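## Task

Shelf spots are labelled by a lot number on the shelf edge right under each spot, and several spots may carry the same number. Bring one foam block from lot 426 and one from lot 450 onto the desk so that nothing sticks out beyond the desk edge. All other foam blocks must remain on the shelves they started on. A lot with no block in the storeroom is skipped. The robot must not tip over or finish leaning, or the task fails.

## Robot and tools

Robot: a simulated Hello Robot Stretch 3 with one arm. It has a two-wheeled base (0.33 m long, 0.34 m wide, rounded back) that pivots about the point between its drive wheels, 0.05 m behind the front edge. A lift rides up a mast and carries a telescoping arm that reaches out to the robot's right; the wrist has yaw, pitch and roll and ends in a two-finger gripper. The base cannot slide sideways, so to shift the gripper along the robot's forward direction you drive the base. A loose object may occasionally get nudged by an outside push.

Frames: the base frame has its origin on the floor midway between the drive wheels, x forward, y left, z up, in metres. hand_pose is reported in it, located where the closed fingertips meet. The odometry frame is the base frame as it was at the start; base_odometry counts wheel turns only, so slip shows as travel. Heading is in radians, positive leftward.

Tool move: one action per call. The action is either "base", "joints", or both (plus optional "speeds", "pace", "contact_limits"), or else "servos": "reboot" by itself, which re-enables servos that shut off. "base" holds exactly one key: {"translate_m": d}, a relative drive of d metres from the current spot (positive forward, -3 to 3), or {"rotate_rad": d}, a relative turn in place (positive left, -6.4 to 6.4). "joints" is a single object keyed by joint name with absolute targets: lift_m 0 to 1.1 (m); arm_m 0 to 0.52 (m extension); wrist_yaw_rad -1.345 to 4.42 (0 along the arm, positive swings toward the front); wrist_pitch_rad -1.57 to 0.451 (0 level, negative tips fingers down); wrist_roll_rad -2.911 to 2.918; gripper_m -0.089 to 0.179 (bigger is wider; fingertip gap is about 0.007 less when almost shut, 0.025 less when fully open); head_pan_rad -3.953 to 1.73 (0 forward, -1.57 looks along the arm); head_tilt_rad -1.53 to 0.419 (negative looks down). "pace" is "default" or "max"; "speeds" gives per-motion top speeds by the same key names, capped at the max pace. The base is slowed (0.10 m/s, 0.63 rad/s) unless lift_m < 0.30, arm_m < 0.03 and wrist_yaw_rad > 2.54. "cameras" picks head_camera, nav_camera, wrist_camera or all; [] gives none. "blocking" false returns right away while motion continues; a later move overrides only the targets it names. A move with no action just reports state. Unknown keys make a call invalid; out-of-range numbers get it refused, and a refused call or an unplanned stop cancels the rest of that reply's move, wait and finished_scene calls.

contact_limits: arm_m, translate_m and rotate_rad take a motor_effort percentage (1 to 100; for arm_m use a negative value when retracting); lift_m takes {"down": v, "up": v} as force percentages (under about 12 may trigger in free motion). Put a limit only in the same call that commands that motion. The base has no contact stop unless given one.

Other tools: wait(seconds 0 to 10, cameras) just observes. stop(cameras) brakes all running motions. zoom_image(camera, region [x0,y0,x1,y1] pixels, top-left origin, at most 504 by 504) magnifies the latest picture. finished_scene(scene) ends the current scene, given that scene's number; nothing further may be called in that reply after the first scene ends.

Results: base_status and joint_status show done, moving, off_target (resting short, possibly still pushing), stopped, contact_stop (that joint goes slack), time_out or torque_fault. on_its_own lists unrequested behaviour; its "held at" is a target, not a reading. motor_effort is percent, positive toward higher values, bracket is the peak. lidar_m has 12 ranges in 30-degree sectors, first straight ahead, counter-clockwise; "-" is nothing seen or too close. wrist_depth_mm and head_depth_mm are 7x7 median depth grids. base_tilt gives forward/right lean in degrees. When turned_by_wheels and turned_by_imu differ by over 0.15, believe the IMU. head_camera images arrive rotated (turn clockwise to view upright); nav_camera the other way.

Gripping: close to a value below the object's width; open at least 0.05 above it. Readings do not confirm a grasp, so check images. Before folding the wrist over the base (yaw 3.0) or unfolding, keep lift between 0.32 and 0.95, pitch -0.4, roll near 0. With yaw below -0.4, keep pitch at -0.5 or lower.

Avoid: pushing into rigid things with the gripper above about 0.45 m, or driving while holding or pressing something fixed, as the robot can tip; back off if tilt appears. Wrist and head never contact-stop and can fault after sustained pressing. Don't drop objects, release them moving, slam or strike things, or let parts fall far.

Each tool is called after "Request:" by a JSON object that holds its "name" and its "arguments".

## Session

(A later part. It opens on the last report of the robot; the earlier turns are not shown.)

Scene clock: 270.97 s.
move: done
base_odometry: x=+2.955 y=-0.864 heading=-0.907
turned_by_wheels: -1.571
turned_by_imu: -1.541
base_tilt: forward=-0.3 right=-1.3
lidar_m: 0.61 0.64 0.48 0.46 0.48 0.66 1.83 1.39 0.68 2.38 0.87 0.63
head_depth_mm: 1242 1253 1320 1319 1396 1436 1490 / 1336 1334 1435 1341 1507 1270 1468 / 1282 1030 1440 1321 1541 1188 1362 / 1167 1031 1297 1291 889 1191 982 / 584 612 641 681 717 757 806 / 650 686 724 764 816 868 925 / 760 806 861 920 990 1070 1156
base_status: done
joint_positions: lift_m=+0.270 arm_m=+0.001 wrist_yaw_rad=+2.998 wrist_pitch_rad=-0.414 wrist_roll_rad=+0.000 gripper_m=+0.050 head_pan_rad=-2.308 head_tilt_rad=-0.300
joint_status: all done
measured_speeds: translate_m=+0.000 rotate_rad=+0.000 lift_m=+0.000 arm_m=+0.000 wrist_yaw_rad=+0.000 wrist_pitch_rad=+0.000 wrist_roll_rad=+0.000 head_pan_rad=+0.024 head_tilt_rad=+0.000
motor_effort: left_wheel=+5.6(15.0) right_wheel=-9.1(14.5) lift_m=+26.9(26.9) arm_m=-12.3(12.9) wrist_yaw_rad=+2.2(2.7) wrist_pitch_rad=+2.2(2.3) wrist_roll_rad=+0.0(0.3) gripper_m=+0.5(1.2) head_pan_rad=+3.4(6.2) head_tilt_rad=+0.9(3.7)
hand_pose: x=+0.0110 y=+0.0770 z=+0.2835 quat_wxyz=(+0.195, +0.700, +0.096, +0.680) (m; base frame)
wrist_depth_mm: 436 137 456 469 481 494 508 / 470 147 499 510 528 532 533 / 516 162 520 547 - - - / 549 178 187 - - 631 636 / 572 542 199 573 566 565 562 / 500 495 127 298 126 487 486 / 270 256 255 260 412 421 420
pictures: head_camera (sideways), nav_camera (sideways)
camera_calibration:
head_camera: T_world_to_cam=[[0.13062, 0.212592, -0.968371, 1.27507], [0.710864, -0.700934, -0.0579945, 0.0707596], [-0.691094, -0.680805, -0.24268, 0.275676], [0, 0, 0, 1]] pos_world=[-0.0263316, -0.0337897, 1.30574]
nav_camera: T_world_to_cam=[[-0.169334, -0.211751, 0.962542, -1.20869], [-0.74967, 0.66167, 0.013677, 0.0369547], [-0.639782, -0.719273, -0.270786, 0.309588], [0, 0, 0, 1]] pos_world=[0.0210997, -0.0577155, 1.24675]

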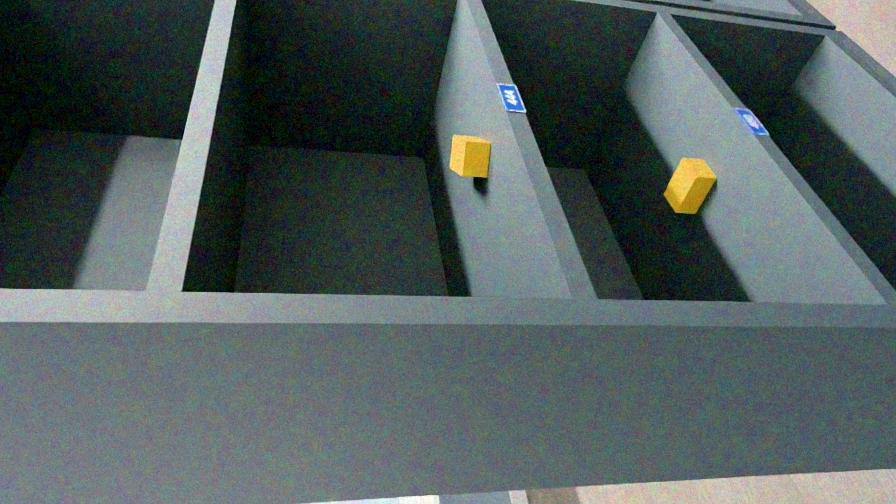

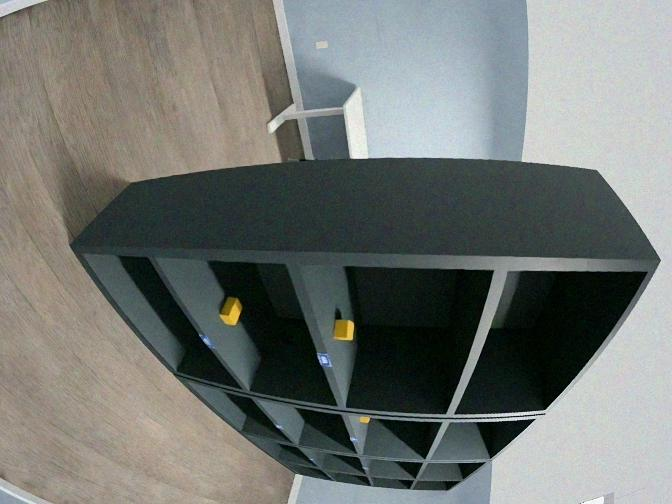

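Request:
{"name": "zoom_image", "arguments": {"camera": "head_camera", "region": [725, 95, 785, 145]}}

Request:
{"name": "move", "arguments": {"base": {"translate_m": -0.75}, "joints": {"head_pan_rad": -1.9, "head_tilt_rad": -0.4}, "pace": "max", "cameras": ["head_camera","nav_camera"]}}

Request:
{"name": "zoom_image", "arguments": {"camera": "head_camera", "region": [450, 0, 850, 250]}}

Request:
{"name": "zoom_image", "arguments": {"camera": "head_camera", "region": [450, 250, 850, 500]}}

Scaled by 8.400 from the camera's 896x504 image, which has a finer 1280x720 frame.

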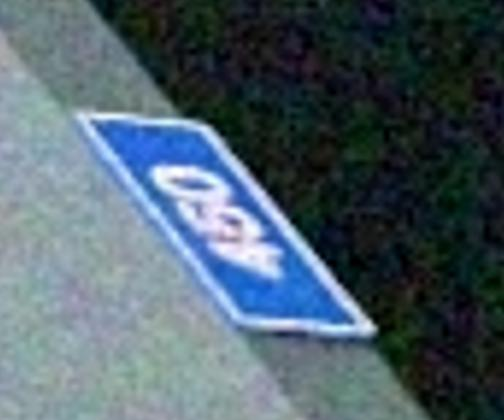

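Scene clock: 280.63 s.
move: done
base_odometry: x=+2.493 y=-0.273 heading=-0.907
turned_by_wheels: +0.000
turned_by_imu: -0.001
base_tilt: forward=-0.2 right=-1.1
lidar_m: 1.35 0.66 0.48 0.46 0.48 0.66 1.83 0.77 0.77 0.99 0.62 1.41
head_depth_mm: 638 768 784 794 798 847 905 / 566 902 935 883 924 992 899 / 510 969 1044 932 702 1055 862 / 515 933 1003 921 692 1053 836 / 468 898 959 911 648 1047 828 / 478 868 924 895 610 1043 824 / 490 840 890 887 603 1035 823
base_status: done
joint_positions: lift_m=+0.270 arm_m=+0.001 wrist_yaw_rad=+2.998 wrist_pitch_rad=-0.414 wrist_roll_rad=+0.000 gripper_m=+0.050 head_pan_rad=-1.900 head_tilt_rad=-0.400
joint_status: all done
measured_speeds: all 0
motor_effort: left_wheel=-1.6(13.3) right_wheel=-4.0(17.4) lift_m=+24.9(25.9) arm_m=-11.8(13.0) wrist_yaw_rad=+1.9(2.9) wrist_pitch_rad=+2.1(2.3) wrist_roll_rad=+0.1(0.3) gripper_m=+0.2(0.9) head_pan_rad=-3.0(4.9) head_tilt_rad=-3.7(6.7)
hand_pose: x=+0.0110 y=+0.0770 z=+0.2835 quat_wxyz=(+0.195, +0.700, +0.096, +0.680) (m; base frame)
wrist_depth_mm: 438 137 454 472 486 498 508 / 474 147 491 510 523 538 534 / 517 162 524 546 - - - / 549 178 188 - - 631 648 / 571 542 198 574 567 569 560 / 501 498 127 297 125 489 479 / 270 255 255 258 415 420 420
pictures: head_camera (sideways), nav_camera (sideways)
camera_calibration:
head_camera: T_world_to_cam=[[0.0661114, 0.337071, -0.939155, 1.23722], [0.932765, -0.355147, -0.0618037, 0.0743935], [-0.35437, -0.871925, -0.337887, 0.397526], [0, 0, 0, 1]] pos_world=[-0.0103149, -0.0439982, 1.30086]
nav_camera: T_world_to_cam=[[-0.10179, -0.351001, 0.930826, -1.16774], [-0.951274, 0.308106, 0.0121565, 0.0401491], [-0.29106, -0.884234, -0.36526, 0.430418], [0, 0, 0, 1]] pos_world=[0.0446067, -0.0416571, 1.24369]

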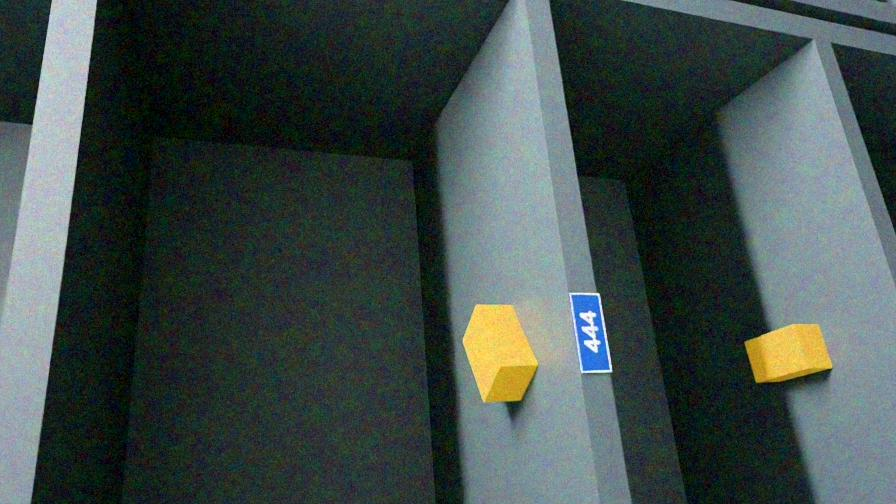

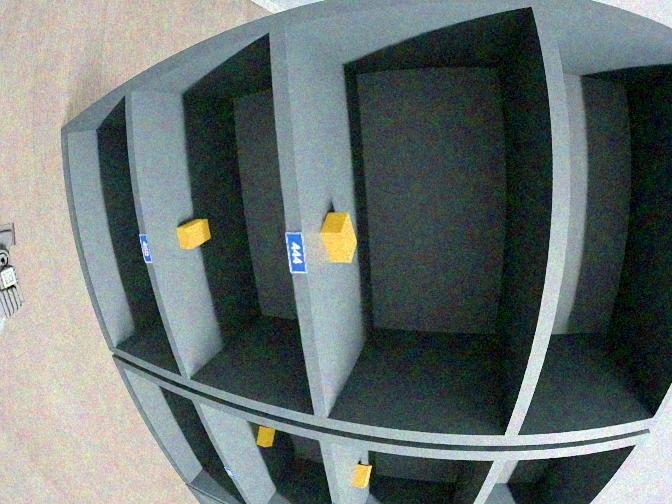

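Scaled by 1.260 from the camera's 896x504 image, which has a finer 1280x720 frame.

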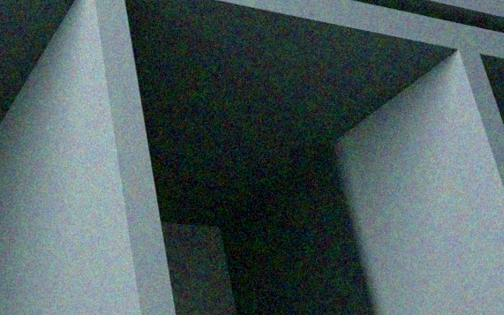

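Scaled by 1.260 from the camera's 896x504 image, which has a finer 1280x720 frame.

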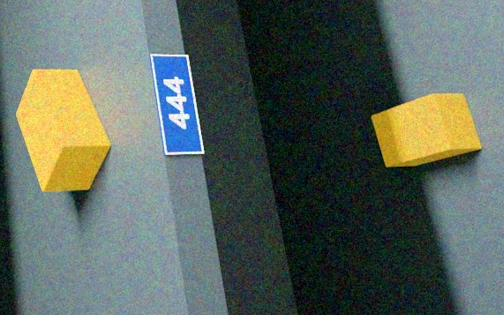

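Request:
{"name": "move", "arguments": {"base": {"translate_m": -0.12}, "joints": {"lift_m": 0.62, "head_pan_rad": -1.57, "head_tilt_rad": -0.5}, "pace": "max", "cameras": []}}

Request:
{"name": "move", "arguments": {"joints": {"wrist_yaw_rad": 0, "wrist_pitch_rad": -0.5, "gripper_m": 0.17}, "pace": "max", "cameras": ["head_camera","wrist_camera"]}}

Request:
{"name": "zoom_image", "arguments": {"camera": "head_camera", "region": [640, 150, 890, 400]}}

Scene clock: 297.40 s.
move: done
base_odometry: x=+2.419 y=-0.179 heading=-0.907
turned_by_wheels: +0.000
turned_by_imu: +0.000
base_tilt: forward=-0.4 right=-1.2
lidar_m: 1.47 0.66 0.48 0.47 0.48 0.66 1.83 1.41 0.69 0.99 0.68 1.53
head_depth_mm: 814 880 960 736 1052 961 852 / 812 883 957 727 1152 957 851 / 813 879 955 717 1137 955 840 / 812 879 950 655 1133 918 838 / 812 878 945 699 1133 942 833 / 810 876 942 694 1134 935 832 / 812 878 945 686 1125 931 827
base_status: done
joint_positions: lift_m=+0.620 arm_m=+0.001 wrist_yaw_rad=+2.998 wrist_pitch_rad=-0.414 wrist_roll_rad=+0.000 gripper_m=+0.050 head_pan_rad=-1.567 head_tilt_rad=-0.503
joint_status: all done
measured_speeds: all 0
motor_effort: left_wheel=-4.1(14.1) right_wheel=-5.3(11.9) lift_m=+26.8(33.4) arm_m=-11.9(12.2) wrist_yaw_rad=+1.4(2.8) wrist_pitch_rad=+2.1(2.4) wrist_roll_rad=-0.1(0.3) gripper_m=+0.1(1.0) head_pan_rad=-1.3(4.9) head_tilt_rad=+1.9(6.6)
hand_pose: x=+0.0110 y=+0.0770 z=+0.6335 quat_wxyz=(+0.195, +0.700, +0.096, +0.680) (m; base frame)
wrist_depth_mm: 433 137 454 469 481 497 506 / 471 147 493 505 526 535 540 / 513 161 518 542 - - - / - 179 187 - - - - / - - 197 - 148 - - / - - 127 - 124 854 857 / 773 99 277 777 770 776 793
pictures: none
No camera images: "cameras" was empty.

Scene clock: 299.23 s.
move: done
base_odometry: x=+2.419 y=-0.179 heading=-0.907
turned_by_wheels: +0.000
turned_by_imu: +0.000
base_tilt: forward=-0.3 right=-1.1
lidar_m: 1.47 0.66 0.48 0.46 0.48 0.66 1.83 1.41 0.68 0.99 0.68 1.53
head_depth_mm: 816 880 963 739 1042 963 852 / 815 883 958 730 1152 960 849 / 814 880 960 721 1145 952 844 / 811 878 944 656 1131 920 838 / 814 877 942 702 1124 943 835 / 815 879 945 696 1139 941 830 / 813 879 943 689 1125 930 827
base_status: not commanded
joint_positions: lift_m=+0.620 arm_m=+0.001 wrist_yaw_rad=+0.003 wrist_pitch_rad=-0.510 wrist_roll_rad=+0.000 gripper_m=+0.170 head_pan_rad=-1.569 head_tilt_rad=-0.501
joint_status: all done
measured_speeds: all 0
motor_effort: left_wheel=-4.0(4.3) right_wheel=-5.6(6.3) lift_m=+24.6(26.6) arm_m=-11.0(12.1) wrist_yaw_rad=-3.0(8.7) wrist_pitch_rad=+1.5(3.8) wrist_roll_rad=+0.0(0.3) gripper_m=+0.4(83.6) head_pan_rad=-3.5(3.6) head_tilt_rad=+4.4(5.0)
hand_pose: x=-0.0209 y=-0.3574 z=+0.6125 quat_wxyz=(+0.685, +0.180, -0.684, -0.178) (m; base frame)
wrist_depth_mm: - - - - - - - / 517 - - - - - - / - - - - - - - / - - - - - - - / - 144 - - - - - / 117 124 - - - - - / 116 701 - - - - 106
pictures: head_camera (sideways), wrist_camera
camera_calibration:
head_camera: T_world_to_cam=[[-0.0470168, 0.432975, -0.900179, 1.18707], [0.997534, -0.0266598, -0.0649248, 0.0780695], [-0.0521094, -0.901012, -0.430654, 0.516354], [0, 0, 0, 1]] pos_world=[0.00484227, -0.0466491, 1.29601]
wrist_camera: T_world_to_cam=[[-0.998896, -0.0372526, -0.0286056, -0.0100443], [-0.00269728, 0.65353, -0.756895, 0.72963], [0.0468909, -0.755983, -0.65291, 0.296926], [0, 0, 0, 1]] pos_world=[-0.0219883, -0.252738, 0.745832]

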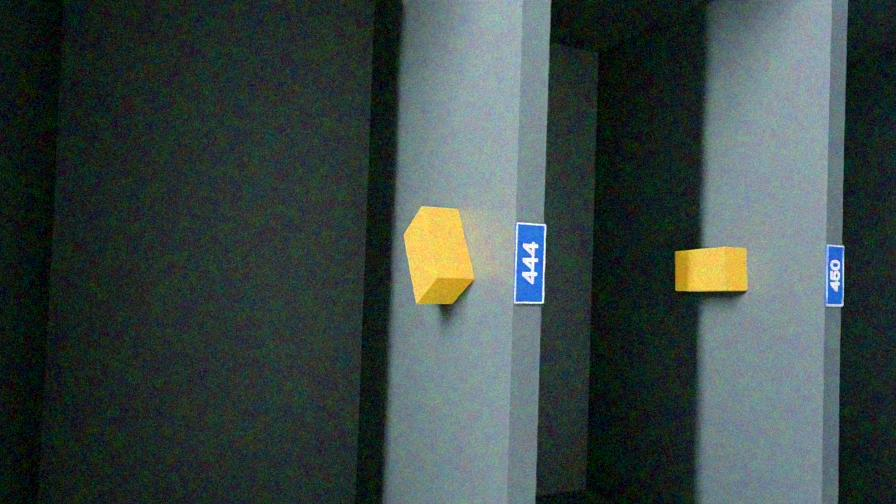

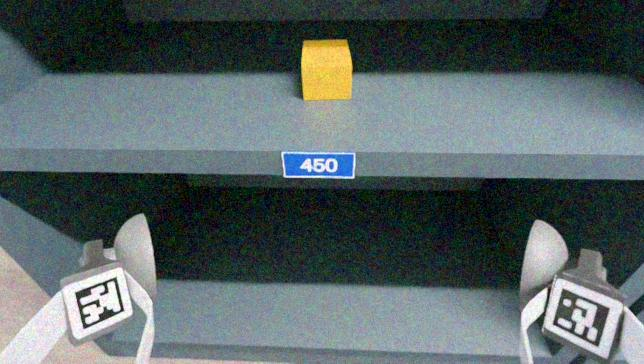

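Scaled by 2.016 from the camera's 896x504 image, which has a finer 1280x720 frame.

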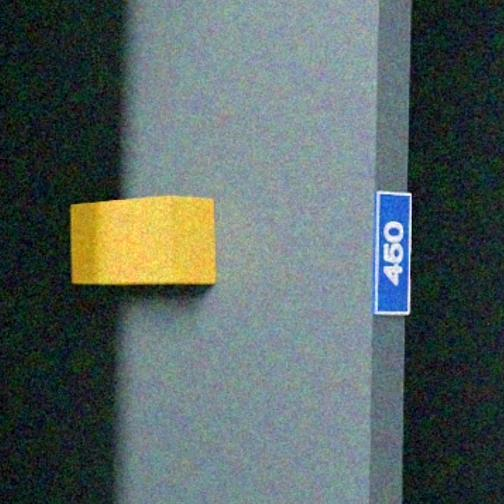

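Request:
{"name": "move", "arguments": {"base": {"translate_m": 0.009}, "joints": {"lift_m": 0.578, "arm_m": 0.2}, "pace": "max", "cameras": ["wrist_camera"]}}

Scene clock: 307.97 s.
move: done
base_odometry: x=+2.424 y=-0.186 heading=-0.907
turned_by_wheels: +0.000
turned_by_imu: +0.000
base_tilt: forward=-0.2 right=-1.3
lidar_m: 1.46 0.66 0.48 0.46 0.48 0.66 1.83 1.41 0.69 0.99 0.68 1.52
head_depth_mm: 814 884 962 742 1069 967 855 / 814 881 958 731 1151 964 822 / 814 878 958 725 1142 956 734 / 813 880 948 661 1136 926 590 / 812 877 944 706 1124 944 812 / 810 877 946 699 1124 939 831 / 811 877 938 693 1115 932 827
base_status: done
joint_positions: lift_m=+0.578 arm_m=+0.200 wrist_yaw_rad=+0.002 wrist_pitch_rad=-0.513 wrist_roll_rad=+0.000 gripper_m=+0.170 head_pan_rad=-1.570 head_tilt_rad=-0.499
joint_status: all done
measured_speeds: all 0
motor_effort: left_wheel=+3.1(8.8) right_wheel=+5.8(9.3) lift_m=+25.3(26.9) arm_m=+12.9(14.5) wrist_yaw_rad=-1.9(4.5) wrist_pitch_rad=+2.0(2.1) wrist_roll_rad=+0.1(0.3) gripper_m=+0.7(1.2) head_pan_rad=-3.1(3.8) head_tilt_rad=+3.3(4.6)
hand_pose: x=-0.0210 y=-0.5564 z=+0.5699 quat_wxyz=(+0.684, +0.180, -0.683, -0.179) (m; base frame)
wrist_depth_mm: - - - - - - - / - - - - - - - / 305 304 311 - 305 303 300 / 262 262 259 256 254 253 249 / 223 221 221 219 218 211 214 / 123 141 193 192 190 184 186 / - 196 199 - 190 187 106
pictures: wrist_camera
camera_calibration:
wrist_camera: T_world_to_cam=[[-0.998916, -0.0366093, -0.0287494, -0.0182906], [-0.00229416, 0.65559, -0.755113, 0.827618], [0.046492, -0.754229, -0.654964, 0.120793], [0, 0, 0, 1]] pos_world=[-0.021988, -0.452142, 0.703534]

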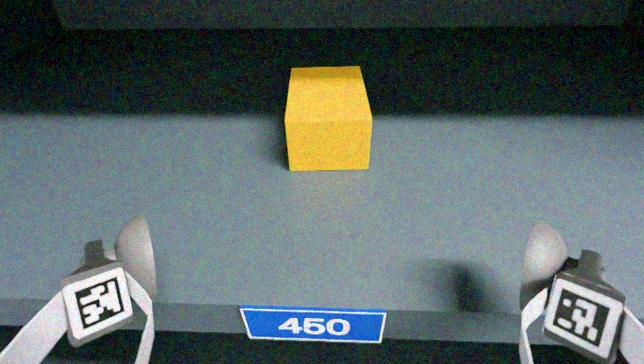

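Request:
{"name": "move", "arguments": {"joints": {"arm_m": 0.337}, "contact_limits": {"arm_m": 30}, "cameras": ["wrist_camera"]}}

Request:
{"name": "move", "arguments": {"joints": {"gripper_m": 0.03}, "cameras": []}}

Request:
{"name": "move", "arguments": {"joints": {"lift_m": 0.65}, "cameras": ["wrist_camera"]}}

Scene clock: 323.53 s.
move: done
base_odometry: x=+2.424 y=-0.186 heading=-0.907
turned_by_wheels: +0.000
turned_by_imu: +0.000
base_tilt: forward=-0.3 right=-1.2
lidar_m: 1.46 0.66 0.48 0.46 0.48 0.66 1.83 1.41 0.69 0.99 0.68 1.52
head_depth_mm: 816 876 960 740 1070 966 854 / 813 880 957 731 1145 961 825 / 814 879 961 724 1140 896 591 / 815 877 953 659 1136 723 793 / 811 878 943 705 1129 941 834 / 811 880 941 701 1118 937 834 / 812 877 943 691 1118 934 827
base_status: not commanded
joint_positions: lift_m=+0.578 arm_m=+0.337 wrist_yaw_rad=+0.002 wrist_pitch_rad=-0.513 wrist_roll_rad=+0.000 gripper_m=+0.170 head_pan_rad=-1.570 head_tilt_rad=-0.499
joint_status: all done
measured_speeds: all 0
motor_effort: left_wheel=+3.1(3.5) right_wheel=+4.1(5.6) lift_m=+29.4(30.0) arm_m=+12.9(14.4) wrist_yaw_rad=-2.5(4.3) wrist_pitch_rad=+1.9(2.1) wrist_roll_rad=+0.3(0.3) gripper_m=+0.8(1.1) head_pan_rad=-1.6(2.7) head_tilt_rad=+1.0(2.3)
contact_limits: arm_m 30 (drawing in: default 31, maximum 55; extending or still: default 39, maximum 69)
hand_pose: x=-0.0210 y=-0.6934 z=+0.5699 quat_wxyz=(+0.684, +0.180, -0.683, -0.179) (m; base frame)
wrist_depth_mm: 396 393 389 389 387 382 376 / - - - - - - - / 303 304 309 306 305 302 299 / 262 260 259 - 253 252 250 / 229 220 214 160 216 209 214 / 117 141 187 140 184 184 186 / 116 167 166 151 164 163 106
pictures: wrist_camera
camera_calibration:
wrist_camera: T_world_to_cam=[[-0.998916, -0.0366093, -0.0287494, -0.0233061], [-0.00229416, 0.65559, -0.755113, 0.917433], [0.046492, -0.754229, -0.654964, 0.0174637], [0, 0, 0, 1]] pos_world=[-0.021988, -0.589142, 0.703534]

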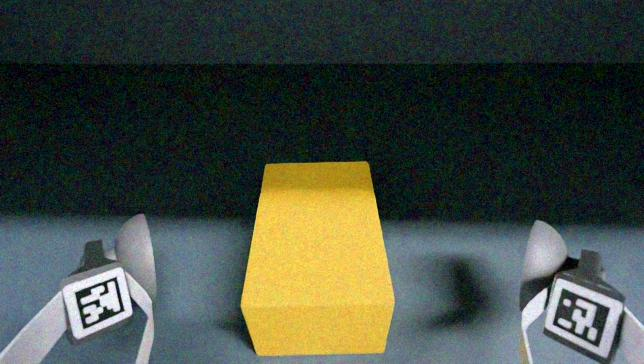

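Scene clock: 325.47 s.
move: done
base_odometry: x=+2.424 y=-0.186 heading=-0.907
turned_by_wheels: +0.000
turned_by_imu: +0.000
base_tilt: forward=-0.5 right=-1.2
lidar_m: 1.46 0.66 0.48 0.46 0.48 0.66 1.83 1.41 0.69 0.99 0.68 1.52
head_depth_mm: 815 880 958 739 1063 966 856 / 815 876 959 731 1149 960 826 / 812 881 957 724 1145 894 589 / 813 878 949 658 1139 724 790 / 810 879 943 705 1132 944 835 / 811 880 942 700 1125 938 831 / 813 875 943 691 1110 932 824
base_status: not commanded
joint_positions: lift_m=+0.578 arm_m=+0.337 wrist_yaw_rad=+0.002 wrist_pitch_rad=-0.513 wrist_roll_rad=+0.000 gripper_m=+0.031 head_pan_rad=-1.570 head_tilt_rad=-0.499
joint_status: all done
measured_speeds: all 0
motor_effort: left_wheel=+3.2(3.6) right_wheel=+5.2(5.9) lift_m=+28.9(29.6) arm_m=+12.8(13.5) wrist_yaw_rad=-1.0(4.2) wrist_pitch_rad=+2.0(2.1) wrist_roll_rad=+0.0(0.3) gripper_m=-10.5(83.6) head_pan_rad=-1.3(2.4) head_tilt_rad=+0.0(1.6)
contact_limits: arm_m 30 (drawing in: default 31, maximum 55; extending or still: default 39, maximum 69)
hand_pose: x=-0.0210 y=-0.6934 z=+0.5699 quat_wxyz=(+0.684, +0.180, -0.683, -0.179) (m; base frame)
wrist_depth_mm: 394 395 388 388 387 383 374 / - - - - - - - / 305 304 310 307 305 301 299 / 261 260 258 - 253 251 249 / 223 223 214 160 159 214 214 / 194 193 129 139 128 188 187 / 175 166 166 148 160 163 166
pictures: none
No camera images: "cameras" was empty.

Scene clock: 326.97 s.
move: done
base_odometry: x=+2.424 y=-0.186 heading=-0.907
turned_by_wheels: +0.000
turned_by_imu: +0.000
base_tilt: forward=-0.4 right=-1.3
lidar_m: 1.46 0.66 0.48 0.46 0.48 0.66 1.83 1.41 0.69 0.99 0.68 1.52
head_depth_mm: 815 882 963 741 1066 968 856 / 815 882 962 732 1148 960 455 / 816 881 956 723 1140 563 796 / 811 880 952 660 1136 589 814 / 810 878 947 705 1124 944 834 / 810 880 944 700 1128 935 829 / 810 879 942 693 1109 934 825
base_status: not commanded
joint_positions: lift_m=+0.650 arm_m=+0.337 wrist_yaw_rad=+0.002 wrist_pitch_rad=-0.513 wrist_roll_rad=+0.000 gripper_m=+0.031 head_pan_rad=-1.570 head_tilt_rad=-0.499
joint_status: all done
measured_speeds: all 0
motor_effort: left_wheel=+2.9(3.6) right_wheel=+5.4(5.8) lift_m=+29.4(35.0) arm_m=+12.6(13.4) wrist_yaw_rad=-2.9(3.9) wrist_pitch_rad=+2.1(2.1) wrist_roll_rad=+0.1(0.3) gripper_m=-10.9(11.3) head_pan_rad=-1.6(2.2) head_tilt_rad=+0.4(1.0)
contact_limits: arm_m 30 (drawing in: default 31, maximum 55; extending or still: default 39, maximum 69)
hand_pose: x=-0.0210 y=-0.6934 z=+0.6419 quat_wxyz=(+0.684, +0.181, -0.683, -0.179) (m; base frame)
wrist_depth_mm: 396 393 387 388 388 383 381 / - - - - - - - / - - - - - - - / - - - - - - - / 316 308 157 160 159 308 305 / 277 276 128 139 127 269 268 / 245 231 232 150 229 238 237
pictures: wrist_camera
camera_calibration:
wrist_camera: T_world_to_cam=[[-0.998916, -0.0366044, -0.0287564, -0.0212278], [-0.00229224, 0.655697, -0.755021, 0.971793], [0.0464926, -0.754136, -0.65507, 0.064758], [0, 0, 0, 1]] pos_world=[-0.021988, -0.589142, 0.775534]

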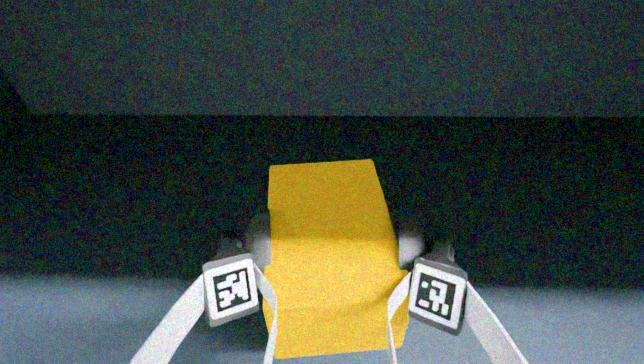

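Request:
{"name": "move", "arguments": {"joints": {"arm_m": 0.0}, "cameras": ["wrist_camera"]}}

Request:
{"name": "move", "arguments": {"base": {"translate_m": 0.85}, "joints": {"lift_m": 0.87, "head_pan_rad": -2.9, "head_tilt_rad": -0.35}, "pace": "max", "cameras": []}}

Request:
{"name": "move", "arguments": {"base": {"rotate_rad": 1.571}, "cameras": ["nav_camera","wrist_camera"]}}

Scene clock: 350.97 s.
move: done
base_odometry: x=+2.424 y=-0.186 heading=-0.907
turned_by_wheels: +0.000
turned_by_imu: +0.000
base_tilt: forward=-0.3 right=-1.2
lidar_m: 1.47 0.66 0.48 0.46 0.48 0.66 1.83 1.41 0.69 0.99 0.68 1.52
head_depth_mm: 814 885 964 738 1067 971 852 / 815 876 962 732 1151 962 850 / 812 877 961 723 1140 958 845 / 814 876 947 658 1138 949 816 / 812 877 946 704 1130 941 835 / 811 876 944 700 1124 937 831 / 810 874 942 691 1115 933 827
base_status: not commanded
joint_positions: lift_m=+0.650 arm_m=+0.001 wrist_yaw_rad=+0.002 wrist_pitch_rad=-0.513 wrist_roll_rad=+0.000 gripper_m=+0.031 head_pan_rad=-1.570 head_tilt_rad=-0.499
joint_status: all done
measured_speeds: all 0
motor_effort: left_wheel=+3.2(3.5) right_wheel=+4.7(6.2) lift_m=+25.3(29.7) arm_m=-12.4(14.0) wrist_yaw_rad=-2.5(4.1) wrist_pitch_rad=+2.0(2.1) wrist_roll_rad=+0.1(0.3) gripper_m=-10.7(11.5) head_pan_rad=-0.9(1.3) head_tilt_rad=-3.6(3.8)
hand_pose: x=-0.0210 y=-0.3569 z=+0.6419 quat_wxyz=(+0.684, +0.181, -0.683, -0.179) (m; base frame)
wrist_depth_mm: - - - - - - - / - - - - - - 541 / - - - - - - - / - - - - - - - / - - 155 160 154 854 - / 870 - 128 140 128 737 - / 784 - - 148 131 681 -
pictures: wrist_camera
camera_calibration:
wrist_camera: T_world_to_cam=[[-0.998916, -0.0366044, -0.0287564, -0.00891411], [-0.00229224, 0.655697, -0.755021, 0.751216], [0.0464926, -0.754136, -0.65507, 0.318449], [0, 0, 0, 1]] pos_world=[-0.021988, -0.252742, 0.775534]

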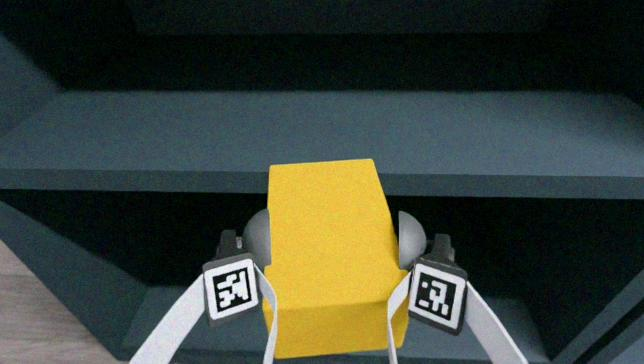

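Scene clock: 360.43 s.
move: done
base_odometry: x=+2.948 y=-0.856 heading=-0.907
turned_by_wheels: +0.000
turned_by_imu: -0.001
base_tilt: forward=-0.5 right=-1.3
lidar_m: 0.62 0.64 0.48 0.46 0.48 0.66 1.82 1.38 0.67 2.44 0.88 0.65
head_depth_mm: 3393 3530 3667 3468 2533 1920 1590 / 3479 3680 3873 - 2666 1919 1536 / 3550 3713 - - 2659 1894 1469 / 2865 2434 2976 3155 2459 1882 1469 / 1886 2074 2158 2271 2206 1791 1454 / 1173 1225 1313 1376 1464 1573 1417 / 1199 1236 1344 1263 1480 1190 1361
base_status: done
joint_positions: lift_m=+0.870 arm_m=+0.001 wrist_yaw_rad=+0.002 wrist_pitch_rad=-0.514 wrist_roll_rad=+0.000 gripper_m=+0.031 head_pan_rad=-2.900 head_tilt_rad=-0.350
joint_status: all done
measured_speeds: all 0
motor_effort: left_wheel=+6.4(12.0) right_wheel=+3.0(11.4) lift_m=+24.8(33.9) arm_m=+0.7(12.4) wrist_yaw_rad=-3.4(4.6) wrist_pitch_rad=+2.1(2.2) wrist_roll_rad=+0.0(0.3) gripper_m=-10.9(11.4) head_pan_rad=+3.2(5.4) head_tilt_rad=+4.5(7.4)
hand_pose: x=-0.0210 y=-0.3569 z=+0.8618 quat_wxyz=(+0.684, +0.181, -0.683, -0.179) (m; base frame)
wrist_depth_mm: - - - - - - - / - - - - - - - / - - - - - - - / - - - - - - - / - - 157 159 159 - - / - - 128 139 128 - - / - 97 931 150 946 - -
pictures: none
No camera images: "cameras" was empty.

Scene clock: 364.03 s.
move: done
base_odometry: x=+2.948 y=-0.856 heading=+0.663
turned_by_wheels: +1.571
turned_by_imu: +1.545
base_tilt: forward=-0.2 right=-1.2
lidar_m: 0.46 0.48 0.65 1.72 1.44 0.67 2.58 0.90 0.65 0.62 0.64 0.48
head_depth_mm: 2699 2845 2997 3178 2712 1923 1591 / 2816 2935 3043 3244 2675 1898 1528 / 2816 2986 3108 3300 2662 1903 1475 / 2407 2620 2870 3108 2621 1879 1474 / 1674 1774 1883 1985 2123 1867 1468 / 1281 1331 1401 1466 1541 1608 1457 / 1037 1076 1115 1151 1197 1245 1301
base_status: done
joint_positions: lift_m=+0.870 arm_m=+0.001 wrist_yaw_rad=+0.002 wrist_pitch_rad=-0.514 wrist_roll_rad=+0.000 gripper_m=+0.031 head_pan_rad=-2.900 head_tilt_rad=-0.350
joint_status: not commanded
measured_speeds: all 0
motor_effort: left_wheel=-8.5(12.2) right_wheel=+9.9(12.9) lift_m=+25.6(26.2) arm_m=-2.6(2.6) wrist_yaw_rad=-3.1(4.0) wrist_pitch_rad=+2.1(2.2) wrist_roll_rad=-0.1(0.3) gripper_m=-10.9(11.2) head_pan_rad=+3.4(3.9) head_tilt_rad=+4.7(6.1)
hand_pose: x=-0.0210 y=-0.3569 z=+0.8618 quat_wxyz=(+0.684, +0.181, -0.683, -0.179) (m; base frame)
wrist_depth_mm: - - - - - - - / - - - - - - - / - - - - - - - / - - - - - - - / - - 153 159 154 - - / - - 128 140 127 - - / - - - 148 131 - -
pictures: nav_camera (sideways), wrist_camera
camera_calibration:
nav_camera: T_world_to_cam=[[-0.304572, -0.0926086, 0.947976, -1.18888], [-0.25385, 0.967157, 0.0129236, 0.0348577], [-0.918039, -0.236708, -0.318078, 0.372834], [0, 0, 0, 1]] pos_world=[-0.0109745, -0.0555603, 1.24517]
wrist_camera: T_world_to_cam=[[-0.998921, -0.0365106, -0.0287129, -0.00270999], [-0.00229325, 0.656181, -0.7546, 0.91695], [0.0463918, -0.75372, -0.655556, 0.46309], [0, 0, 0, 1]] pos_world=[-0.0220879, -0.252743, 0.995435]

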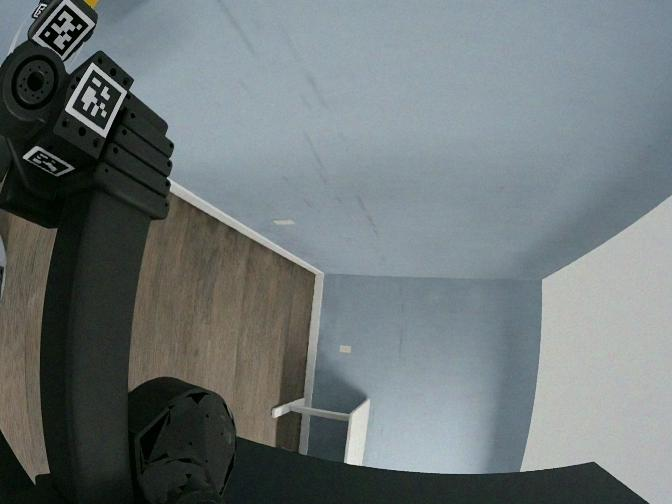

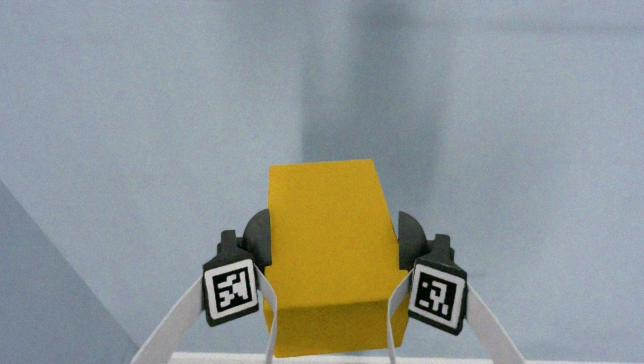

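Request:
{"name": "move", "arguments": {"base": {"translate_m": -1.0}, "pace": "max", "cameras": []}}

Request:
{"name": "move", "arguments": {"base": {"translate_m": -0.45}, "pace": "max", "cameras": []}}

Request:
{"name": "move", "arguments": {"base": {"rotate_rad": -0.988}, "joints": {"head_pan_rad": -2.6}, "cameras": ["nav_camera"]}}

Request:
{"name": "move", "arguments": {"base": {"translate_m": -1.2}, "pace": "max", "cameras": ["nav_camera"]}}

Request:
{"name": "move", "arguments": {"base": {"rotate_rad": -0.583}, "joints": {"head_pan_rad": -1.57, "head_tilt_rad": -0.4}, "cameras": ["head_camera","nav_camera","wrist_camera"]}}

Scene clock: 385.17 s.
move: done
base_odometry: x=+2.160 y=-1.471 heading=+0.663
turned_by_wheels: +0.000
turned_by_imu: +0.000
base_tilt: forward=-0.3 right=-1.1
lidar_m: 1.45 0.55 0.40 0.38 2.67 1.98 2.29 0.92 0.66 0.64 0.66 0.89
head_depth_mm: 1888 1987 2075 2207 2331 1913 1593 / 1937 2041 2143 2250 2389 1897 1532 / 1961 2069 2191 2311 2461 1889 1477 / 2025 2142 2235 2359 2492 1863 1475 / 1711 1822 1919 2061 2173 1870 1463 / 1309 1367 1424 1489 1573 1646 1456 / 1063 1096 1133 1179 1216 1275 1320
base_status: done
joint_positions: lift_m=+0.870 arm_m=+0.001 wrist_yaw_rad=+0.002 wrist_pitch_rad=-0.514 wrist_roll_rad=+0.000 gripper_m=+0.031 head_pan_rad=-2.900 head_tilt_rad=-0.350
joint_status: not commanded
measured_speeds: all 0
motor_effort: left_wheel=-3.9(13.1) right_wheel=-6.2(11.7) lift_m=+27.1(28.2) arm_m=-5.8(12.6) wrist_yaw_rad=-2.4(4.4) wrist_pitch_rad=+2.1(2.2) wrist_roll_rad=+0.0(0.4) gripper_m=-10.7(11.4) head_pan_rad=+2.3(3.8) head_tilt_rad=+4.0(5.3)
hand_pose: x=-0.0210 y=-0.3569 z=+0.8618 quat_wxyz=(+0.684, +0.181, -0.683, -0.179) (m; base frame)
wrist_depth_mm: - - - - - - - / - - - - - - - / - - - - - - - / - - - - - - - / - - 153 160 154 - - / - - 128 140 128 - - / - - - 147 131 - -
pictures: none
No camera images: "cameras" was empty.

Scene clock: 390.63 s.
move: done
base_odometry: x=+1.805 y=-1.748 heading=+0.663
turned_by_wheels: +0.000
turned_by_imu: +0.000
base_tilt: forward=-0.4 right=-1.4
lidar_m: 1.90 0.58 0.62 1.62 2.16 1.57 1.84 0.93 0.67 0.64 0.66 0.90
head_depth_mm: 1525 1595 1682 1771 1892 1901 1596 / 1552 1630 1727 1823 1938 1896 1533 / 1578 1669 1762 1868 1978 1885 1469 / 1610 1707 1803 1915 2053 1890 1463 / 1638 1726 1814 1936 2056 1855 1457 / 1324 1382 1443 1504 1587 1656 1452 / 1075 1108 1140 1188 1241 1289 1327
base_status: done
joint_positions: lift_m=+0.870 arm_m=+0.001 wrist_yaw_rad=+0.002 wrist_pitch_rad=-0.514 wrist_roll_rad=+0.000 gripper_m=+0.031 head_pan_rad=-2.900 head_tilt_rad=-0.350
joint_status: not commanded
measured_speeds: all 0
motor_effort: left_wheel=-8.4(12.5) right_wheel=-1.5(11.4) lift_m=+28.6(29.2) arm_m=-2.5(5.9) wrist_yaw_rad=-2.5(4.1) wrist_pitch_rad=+2.1(2.2) wrist_roll_rad=+0.0(0.3) gripper_m=-10.5(11.5) head_pan_rad=+2.1(3.0) head_tilt_rad=+3.6(4.4)
hand_pose: x=-0.0210 y=-0.3569 z=+0.8618 quat_wxyz=(+0.684, +0.181, -0.683, -0.179) (m; base frame)
wrist_depth_mm: - - - - - - - / - - - - - - - / - - - - - - - / - - - - - - - / - - 153 159 154 - - / - - 128 139 128 - - / - - - 148 131 - -
pictures: none
No camera images: "cameras" was empty.

Scene clock: 393.33 s.
move: done
base_odometry: x=+1.805 y=-1.748 heading=-0.324
turned_by_wheels: -0.988
turned_by_imu: -0.973
base_tilt: forward=-0.3 right=-1.2
lidar_m: 0.68 0.96 1.90 0.58 0.66 2.16 2.39 1.58 1.85 0.87 0.66 0.64
head_depth_mm: 2075 2231 2393 2088 2207 1916 1486 / 1960 2077 2235 2060 2284 1909 1481 / 1847 1978 2085 2026 2363 1909 1478 / 1765 1868 1987 1986 2170 1808 1468 / 1670 1768 1867 1961 2105 1881 1467 / 1606 1684 1780 1874 2012 1864 1461 / 1536 1608 1703 1785 1903 1860 1455
base_status: done
joint_positions: lift_m=+0.870 arm_m=+0.001 wrist_yaw_rad=+0.002 wrist_pitch_rad=-0.514 wrist_roll_rad=+0.000 gripper_m=+0.031 head_pan_rad=-2.598 head_tilt_rad=-0.350
joint_status: all done
measured_speeds: all 0
motor_effort: left_wheel=+7.8(11.8) right_wheel=-9.8(13.8) lift_m=+29.0(29.4) arm_m=-4.0(4.3) wrist_yaw_rad=-3.6(3.9) wrist_pitch_rad=+2.0(2.2) wrist_roll_rad=+0.1(0.3) gripper_m=-10.6(11.2) head_pan_rad=-3.4(5.1) head_tilt_rad=+2.4(3.7)
hand_pose: x=-0.0210 y=-0.3569 z=+0.8618 quat_wxyz=(+0.684, +0.181, -0.683, -0.179) (m; base frame)
wrist_depth_mm: - - - - - - - / - - - - - - - / - - - - - - - / - - - - - - - / - - 153 159 159 - - / - - 129 140 128 - - / 573 - 141 150 952 975 982
pictures: nav_camera (sideways)
camera_calibration:
nav_camera: T_world_to_cam=[[-0.263287, -0.178942, 0.947977, -1.18913], [-0.529834, 0.848003, 0.0129173, 0.0366098], [-0.806199, -0.498869, -0.318077, 0.372154], [0, 0, 0, 1]] pos_world=[0.00634595, -0.058174, 1.24517]

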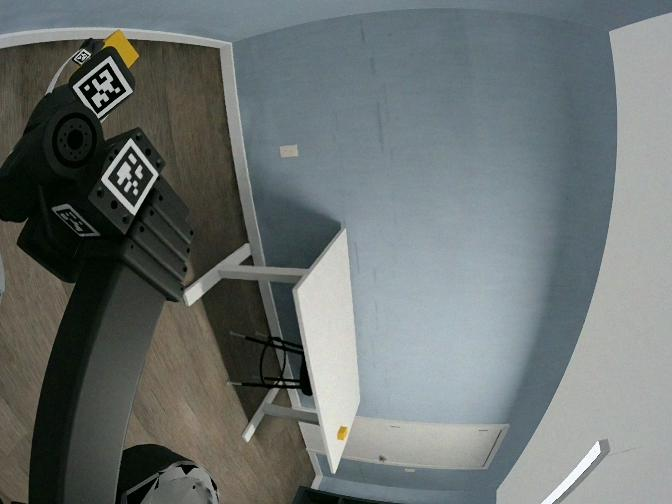

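Scene clock: 406.30 s.
move: done
base_odometry: x=+0.668 y=-1.366 heading=-0.324
turned_by_wheels: +0.000
turned_by_imu: +0.000
base_tilt: forward=-0.3 right=-1.1
lidar_m: 1.73 1.12 1.09 1.15 1.63 2.64 1.20 0.70 0.78 0.78 1.68 1.64
head_depth_mm: 1338 1430 1543 1667 1225 865 723 / 1264 1350 1441 1555 1211 863 690 / 1200 1273 1354 1458 1205 858 667 / 1134 1197 1272 1361 1190 852 663 / 1079 1143 1210 1282 1179 844 662 / 1032 1089 1149 1215 1173 842 660 / 984 1031 1091 1155 1172 835 655
base_status: done
joint_positions: lift_m=+0.870 arm_m=+0.001 wrist_yaw_rad=+0.002 wrist_pitch_rad=-0.514 wrist_roll_rad=+0.000 gripper_m=+0.031 head_pan_rad=-2.600 head_tilt_rad=-0.350
joint_status: not commanded
measured_speeds: all 0
motor_effort: left_wheel=-0.5(9.7) right_wheel=-10.9(15.2) lift_m=+28.8(30.0) arm_m=-10.7(13.3) wrist_yaw_rad=-2.3(4.6) wrist_pitch_rad=+2.1(2.2) wrist_roll_rad=+0.1(0.4) gripper_m=-11.1(11.4) head_pan_rad=-2.8(3.9) head_tilt_rad=+2.1(3.7)
hand_pose: x=-0.0210 y=-0.3569 z=+0.8618 quat_wxyz=(+0.684, +0.181, -0.683, -0.179) (m; base frame)
wrist_depth_mm: - - - - - - - / - - - - - - - / - - - - - - - / - - - - - - - / - - 156 160 154 - - / - - 128 139 127 - - / - 942 955 150 907 - -
pictures: nav_camera (sideways)
camera_calibration:
nav_camera: T_world_to_cam=[[-0.263623, -0.178444, 0.947977, -1.18912], [-0.528268, 0.84898, 0.0129032, 0.0366111], [-0.807116, -0.497384, -0.318076, 0.372169], [0, 0, 0, 1]] pos_world=[0.00624418, -0.058163, 1.24517]

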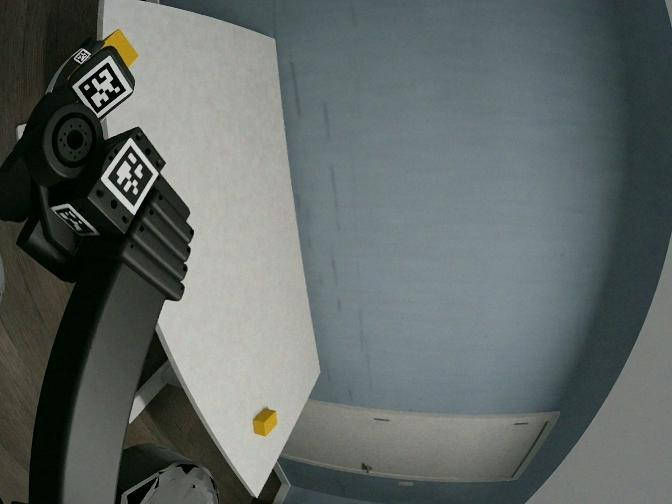

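Scene clock: 408.33 s.
move: done
base_odometry: x=+0.668 y=-1.366 heading=-0.907
turned_by_wheels: -0.583
turned_by_imu: -0.573
base_tilt: forward=-0.3 right=-1.1
lidar_m: 1.64 1.70 1.13 1.09 1.13 1.54 2.64 1.20 0.70 1.20 0.77 1.69
head_depth_mm: 999 1066 1142 1224 1119 813 644 / 1002 1062 1142 1228 1107 809 639 / 1000 1063 1136 1225 1099 807 637 / 1002 1056 1137 1218 1087 798 484 / 1001 1061 1136 1218 1079 793 631 / 1001 1061 1135 1220 1067 791 629 / 997 1064 1127 1211 1063 785 625
base_status: done
joint_positions: lift_m=+0.870 arm_m=+0.001 wrist_yaw_rad=+0.002 wrist_pitch_rad=-0.514 wrist_roll_rad=+0.000 gripper_m=+0.031 head_pan_rad=-1.563 head_tilt_rad=-0.400
joint_status: all done
measured_speeds: all 0
motor_effort: left_wheel=+8.3(12.1) right_wheel=-9.7(13.9) lift_m=+28.4(29.8) arm_m=-12.1(12.1) wrist_yaw_rad=-3.3(3.7) wrist_pitch_rad=+2.1(2.2) wrist_roll_rad=-0.1(0.3) gripper_m=-10.9(11.6) head_pan_rad=-3.2(5.1) head_tilt_rad=-4.6(7.9)
hand_pose: x=-0.0210 y=-0.3569 z=+0.8618 quat_wxyz=(+0.684, +0.181, -0.683, -0.179) (m; base frame)
wrist_depth_mm: - - - - - - - / - - - - - - - / - - - - - - - / - - - - - - - / - - 153 160 154 - - / - - 128 139 128 - - / - 963 921 150 925 934 922
pictures: head_camera (sideways), nav_camera (sideways), wrist_camera
camera_calibration:
head_camera: T_world_to_cam=[[-0.0488763, 0.339555, -0.939315, 1.23824], [0.997723, -0.0271616, -0.0617342, 0.0738951], [-0.0464754, -0.940194, -0.337454, 0.395025], [0, 0, 0, 1]] pos_world=[0.00515266, -0.0470426, 1.30096]
nav_camera: T_world_to_cam=[[0.0198919, -0.364432, 0.931018, -1.16874], [-0.999651, -0.0234359, 0.0121847, 0.0403984], [0.0173788, -0.930935, -0.364771, 0.427835], [0, 0, 0, 1]] pos_world=[0.0561976, -0.0266944, 1.24369]
wrist_camera: T_world_to_cam=[[-0.998921, -0.0365106, -0.0287129, -0.00270999], [-0.00229325, 0.656181, -0.7546, 0.91695], [0.0463918, -0.75372, -0.655556, 0.46309], [0, 0, 0, 1]] pos_world=[-0.0220879, -0.252743, 0.995435]

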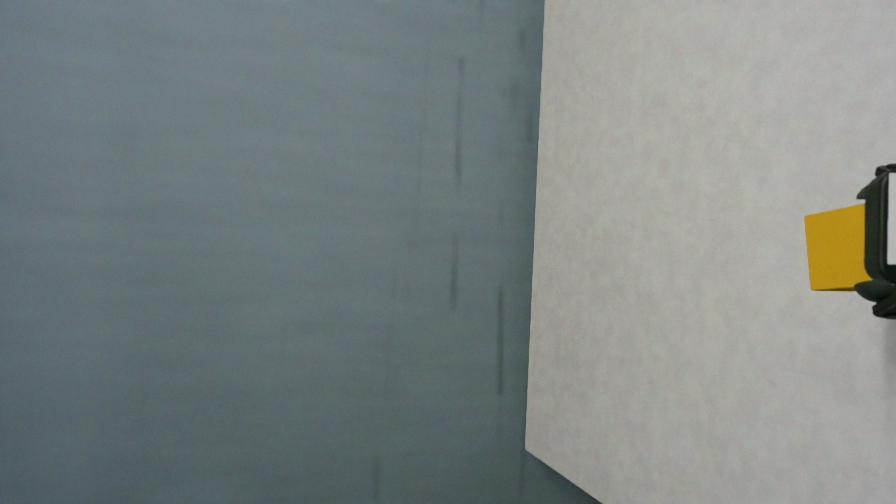

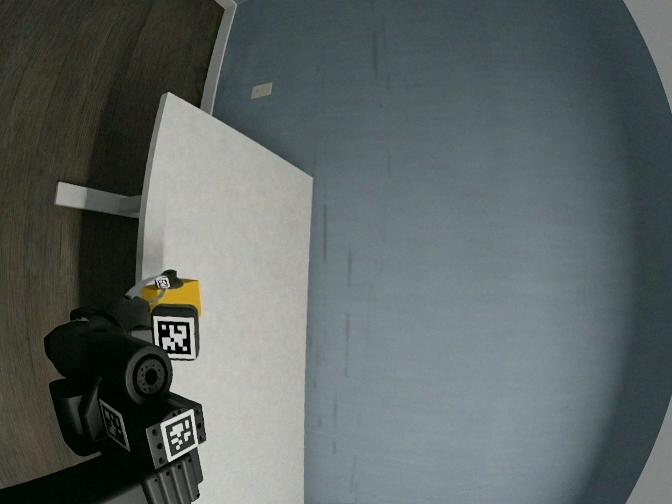

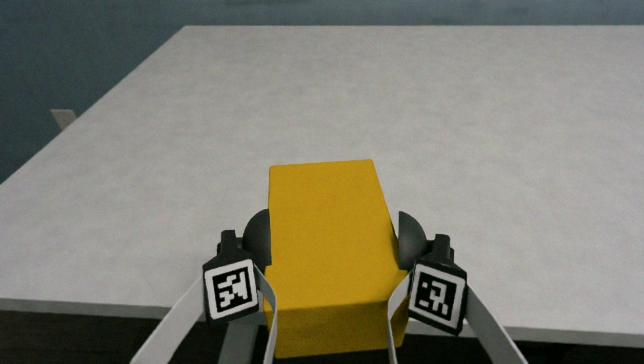

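Request:
{"name": "move", "arguments": {"joints": {"arm_m": 0.22}, "pace": "max", "cameras": []}}

Request:
{"name": "move", "arguments": {"joints": {"lift_m": 0.768}, "contact_limits": {"lift_m": {"down": 14}}, "cameras": []}}

Request:
{"name": "move", "arguments": {"joints": {"lift_m": 0.757}, "contact_limits": {"lift_m": {"down": 12}}, "speeds": {"lift_m": 0.02}, "cameras": ["wrist_camera"]}}

Scene clock: 418.03 s.
move: done
base_odometry: x=+0.668 y=-1.366 heading=-0.907
turned_by_wheels: +0.000
turned_by_imu: +0.000
base_tilt: forward=-0.2 right=-1.2
lidar_m: 1.64 1.70 1.13 1.09 1.14 1.55 2.64 1.20 0.70 1.20 0.77 1.70
head_depth_mm: 1001 1069 1145 1226 1119 316 - / 1003 1069 1140 1224 1104 348 604 / 1001 1058 1142 1221 393 360 601 / 1002 1066 1139 1223 1086 378 599 / 997 1060 1136 1222 1076 767 629 / 996 1061 1133 1214 1070 788 627 / 995 1059 1133 1215 1060 785 625
base_status: not commanded
joint_positions: lift_m=+0.870 arm_m=+0.220 wrist_yaw_rad=+0.002 wrist_pitch_rad=-0.514 wrist_roll_rad=+0.000 gripper_m=+0.031 head_pan_rad=-1.570 head_tilt_rad=-0.401
joint_status: all done
measured_speeds: all 0
motor_effort: left_wheel=+8.5(9.0) right_wheel=-9.2(10.0) lift_m=+28.2(29.1) arm_m=+12.7(14.2) wrist_yaw_rad=-2.5(4.0) wrist_pitch_rad=+2.2(2.3) wrist_roll_rad=-0.3(0.3) gripper_m=-10.7(11.3) head_pan_rad=-2.5(3.6) head_tilt_rad=-3.1(4.2)
hand_pose: x=-0.0210 y=-0.5762 z=+0.8617 quat_wxyz=(+0.684, +0.181, -0.683, -0.179) (m; base frame)
wrist_depth_mm: - - - - - - - / - - - - - - - / - - - - - - - / - - - - - - - / - - 153 159 155 - - / - - 128 139 127 - - / - - - 148 131 - -
pictures: none
No camera images: "cameras" was empty.

Scene clock: 419.80 s.
move: done
base_odometry: x=+0.668 y=-1.366 heading=-0.907
turned_by_wheels: +0.000
turned_by_imu: +0.000
base_tilt: forward=-0.2 right=-1.1
lidar_m: 1.64 1.70 1.13 1.09 1.14 1.54 2.64 1.20 0.70 1.19 0.78 1.70
head_depth_mm: 1000 1062 1143 1229 1115 811 625 / 1003 1068 1139 1231 1105 807 362 / 1005 1064 1140 1222 1094 427 391 / 999 1067 1134 1217 1086 705 410 / 999 1059 1130 1219 1076 794 628 / 996 1063 1126 1216 1069 790 627 / 994 1060 1128 1219 1062 787 624
base_status: not commanded
joint_positions: lift_m=+0.768 arm_m=+0.220 wrist_yaw_rad=+0.002 wrist_pitch_rad=-0.514 wrist_roll_rad=+0.000 gripper_m=+0.031 head_pan_rad=-1.570 head_tilt_rad=-0.401
joint_status: all done
measured_speeds: all 0
motor_effort: left_wheel=+8.0(8.6) right_wheel=-8.8(9.8) lift_m=+23.6(28.7) arm_m=+12.8(13.0) wrist_yaw_rad=-2.8(3.7) wrist_pitch_rad=+2.2(2.2) wrist_roll_rad=+0.1(0.3) gripper_m=-11.0(11.2) head_pan_rad=-1.9(3.0) head_tilt_rad=-2.2(3.8)
contact_limits: lift_m down 14 (down: maximum 72; up: maximum 65)
hand_pose: x=-0.0210 y=-0.5762 z=+0.7597 quat_wxyz=(+0.684, +0.181, -0.683, -0.179) (m; base frame)
wrist_depth_mm: - - - - - - - / - - - - - - - / - - - - - - - / - - - - - - - / - - 153 160 154 - - / - - 128 139 127 - - / - - - 148 131 - -
pictures: none
No camera images: "cameras" was empty.

Scene clock: 420.73 s.
move: done
base_odometry: x=+0.668 y=-1.366 heading=-0.907
turned_by_wheels: +0.000
turned_by_imu: +0.000
base_tilt: forward=-0.4 right=-1.2
lidar_m: 1.64 1.70 1.13 1.09 1.14 1.55 2.64 1.20 0.70 1.19 0.77 1.70
head_depth_mm: 1004 1078 1146 1230 1119 815 644 / 1005 1066 1141 1223 1104 811 366 / 1001 1065 1139 1223 1094 805 399 / 998 1060 1139 1221 1087 799 413 / 995 1059 1136 1219 1075 796 630 / 1000 1062 1133 1224 1067 791 627 / 993 1059 1131 1215 1060 788 624
base_status: not commanded
joint_positions: lift_m=+0.757 arm_m=+0.220 wrist_yaw_rad=+0.002 wrist_pitch_rad=-0.494 wrist_roll_rad=-0.001 gripper_m=+0.031 head_pan_rad=-1.570 head_tilt_rad=-0.401
joint_status: all done
measured_speeds: all 0
motor_effort: left_wheel=+7.3(8.8) right_wheel=-7.3(9.3) lift_m=+23.4(25.3) arm_m=+12.9(13.0) wrist_yaw_rad=-2.9(3.9) wrist_pitch_rad=-1.7(2.2) wrist_roll_rad=+0.3(0.4) gripper_m=-10.8(11.1) head_pan_rad=-1.9(3.2) head_tilt_rad=-1.0(3.2)
contact_limits: lift_m down 12 (down: maximum 72; up: maximum 65)
hand_pose: x=-0.0212 y=-0.5792 z=+0.7531 quat_wxyz=(+0.686, +0.174, -0.685, -0.172) (m; base frame)
wrist_depth_mm: - - - - - - - / - - - - - - - / - - - - - - - / - - - - - - - / - - 154 157 151 - - / - - 129 136 131 - - / - 98 - 144 143 - -
pictures: wrist_camera
camera_calibration:
wrist_camera: T_world_to_cam=[[-0.998947, -0.0368735, -0.0272817, -0.0153492], [-0.00269064, 0.640859, -0.767654, 0.981776], [0.0457898, -0.766772, -0.640284, 0.205184], [0, 0, 0, 1]] pos_world=[-0.0220868, -0.472417, 0.884621]

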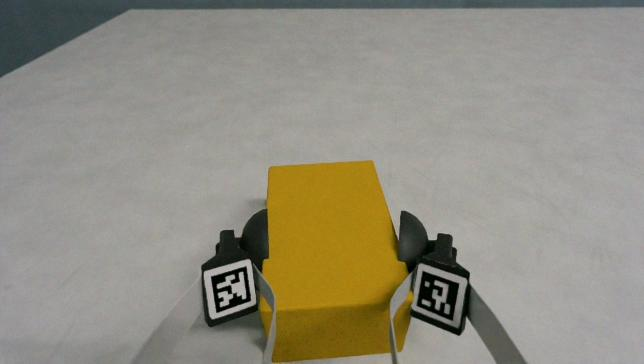

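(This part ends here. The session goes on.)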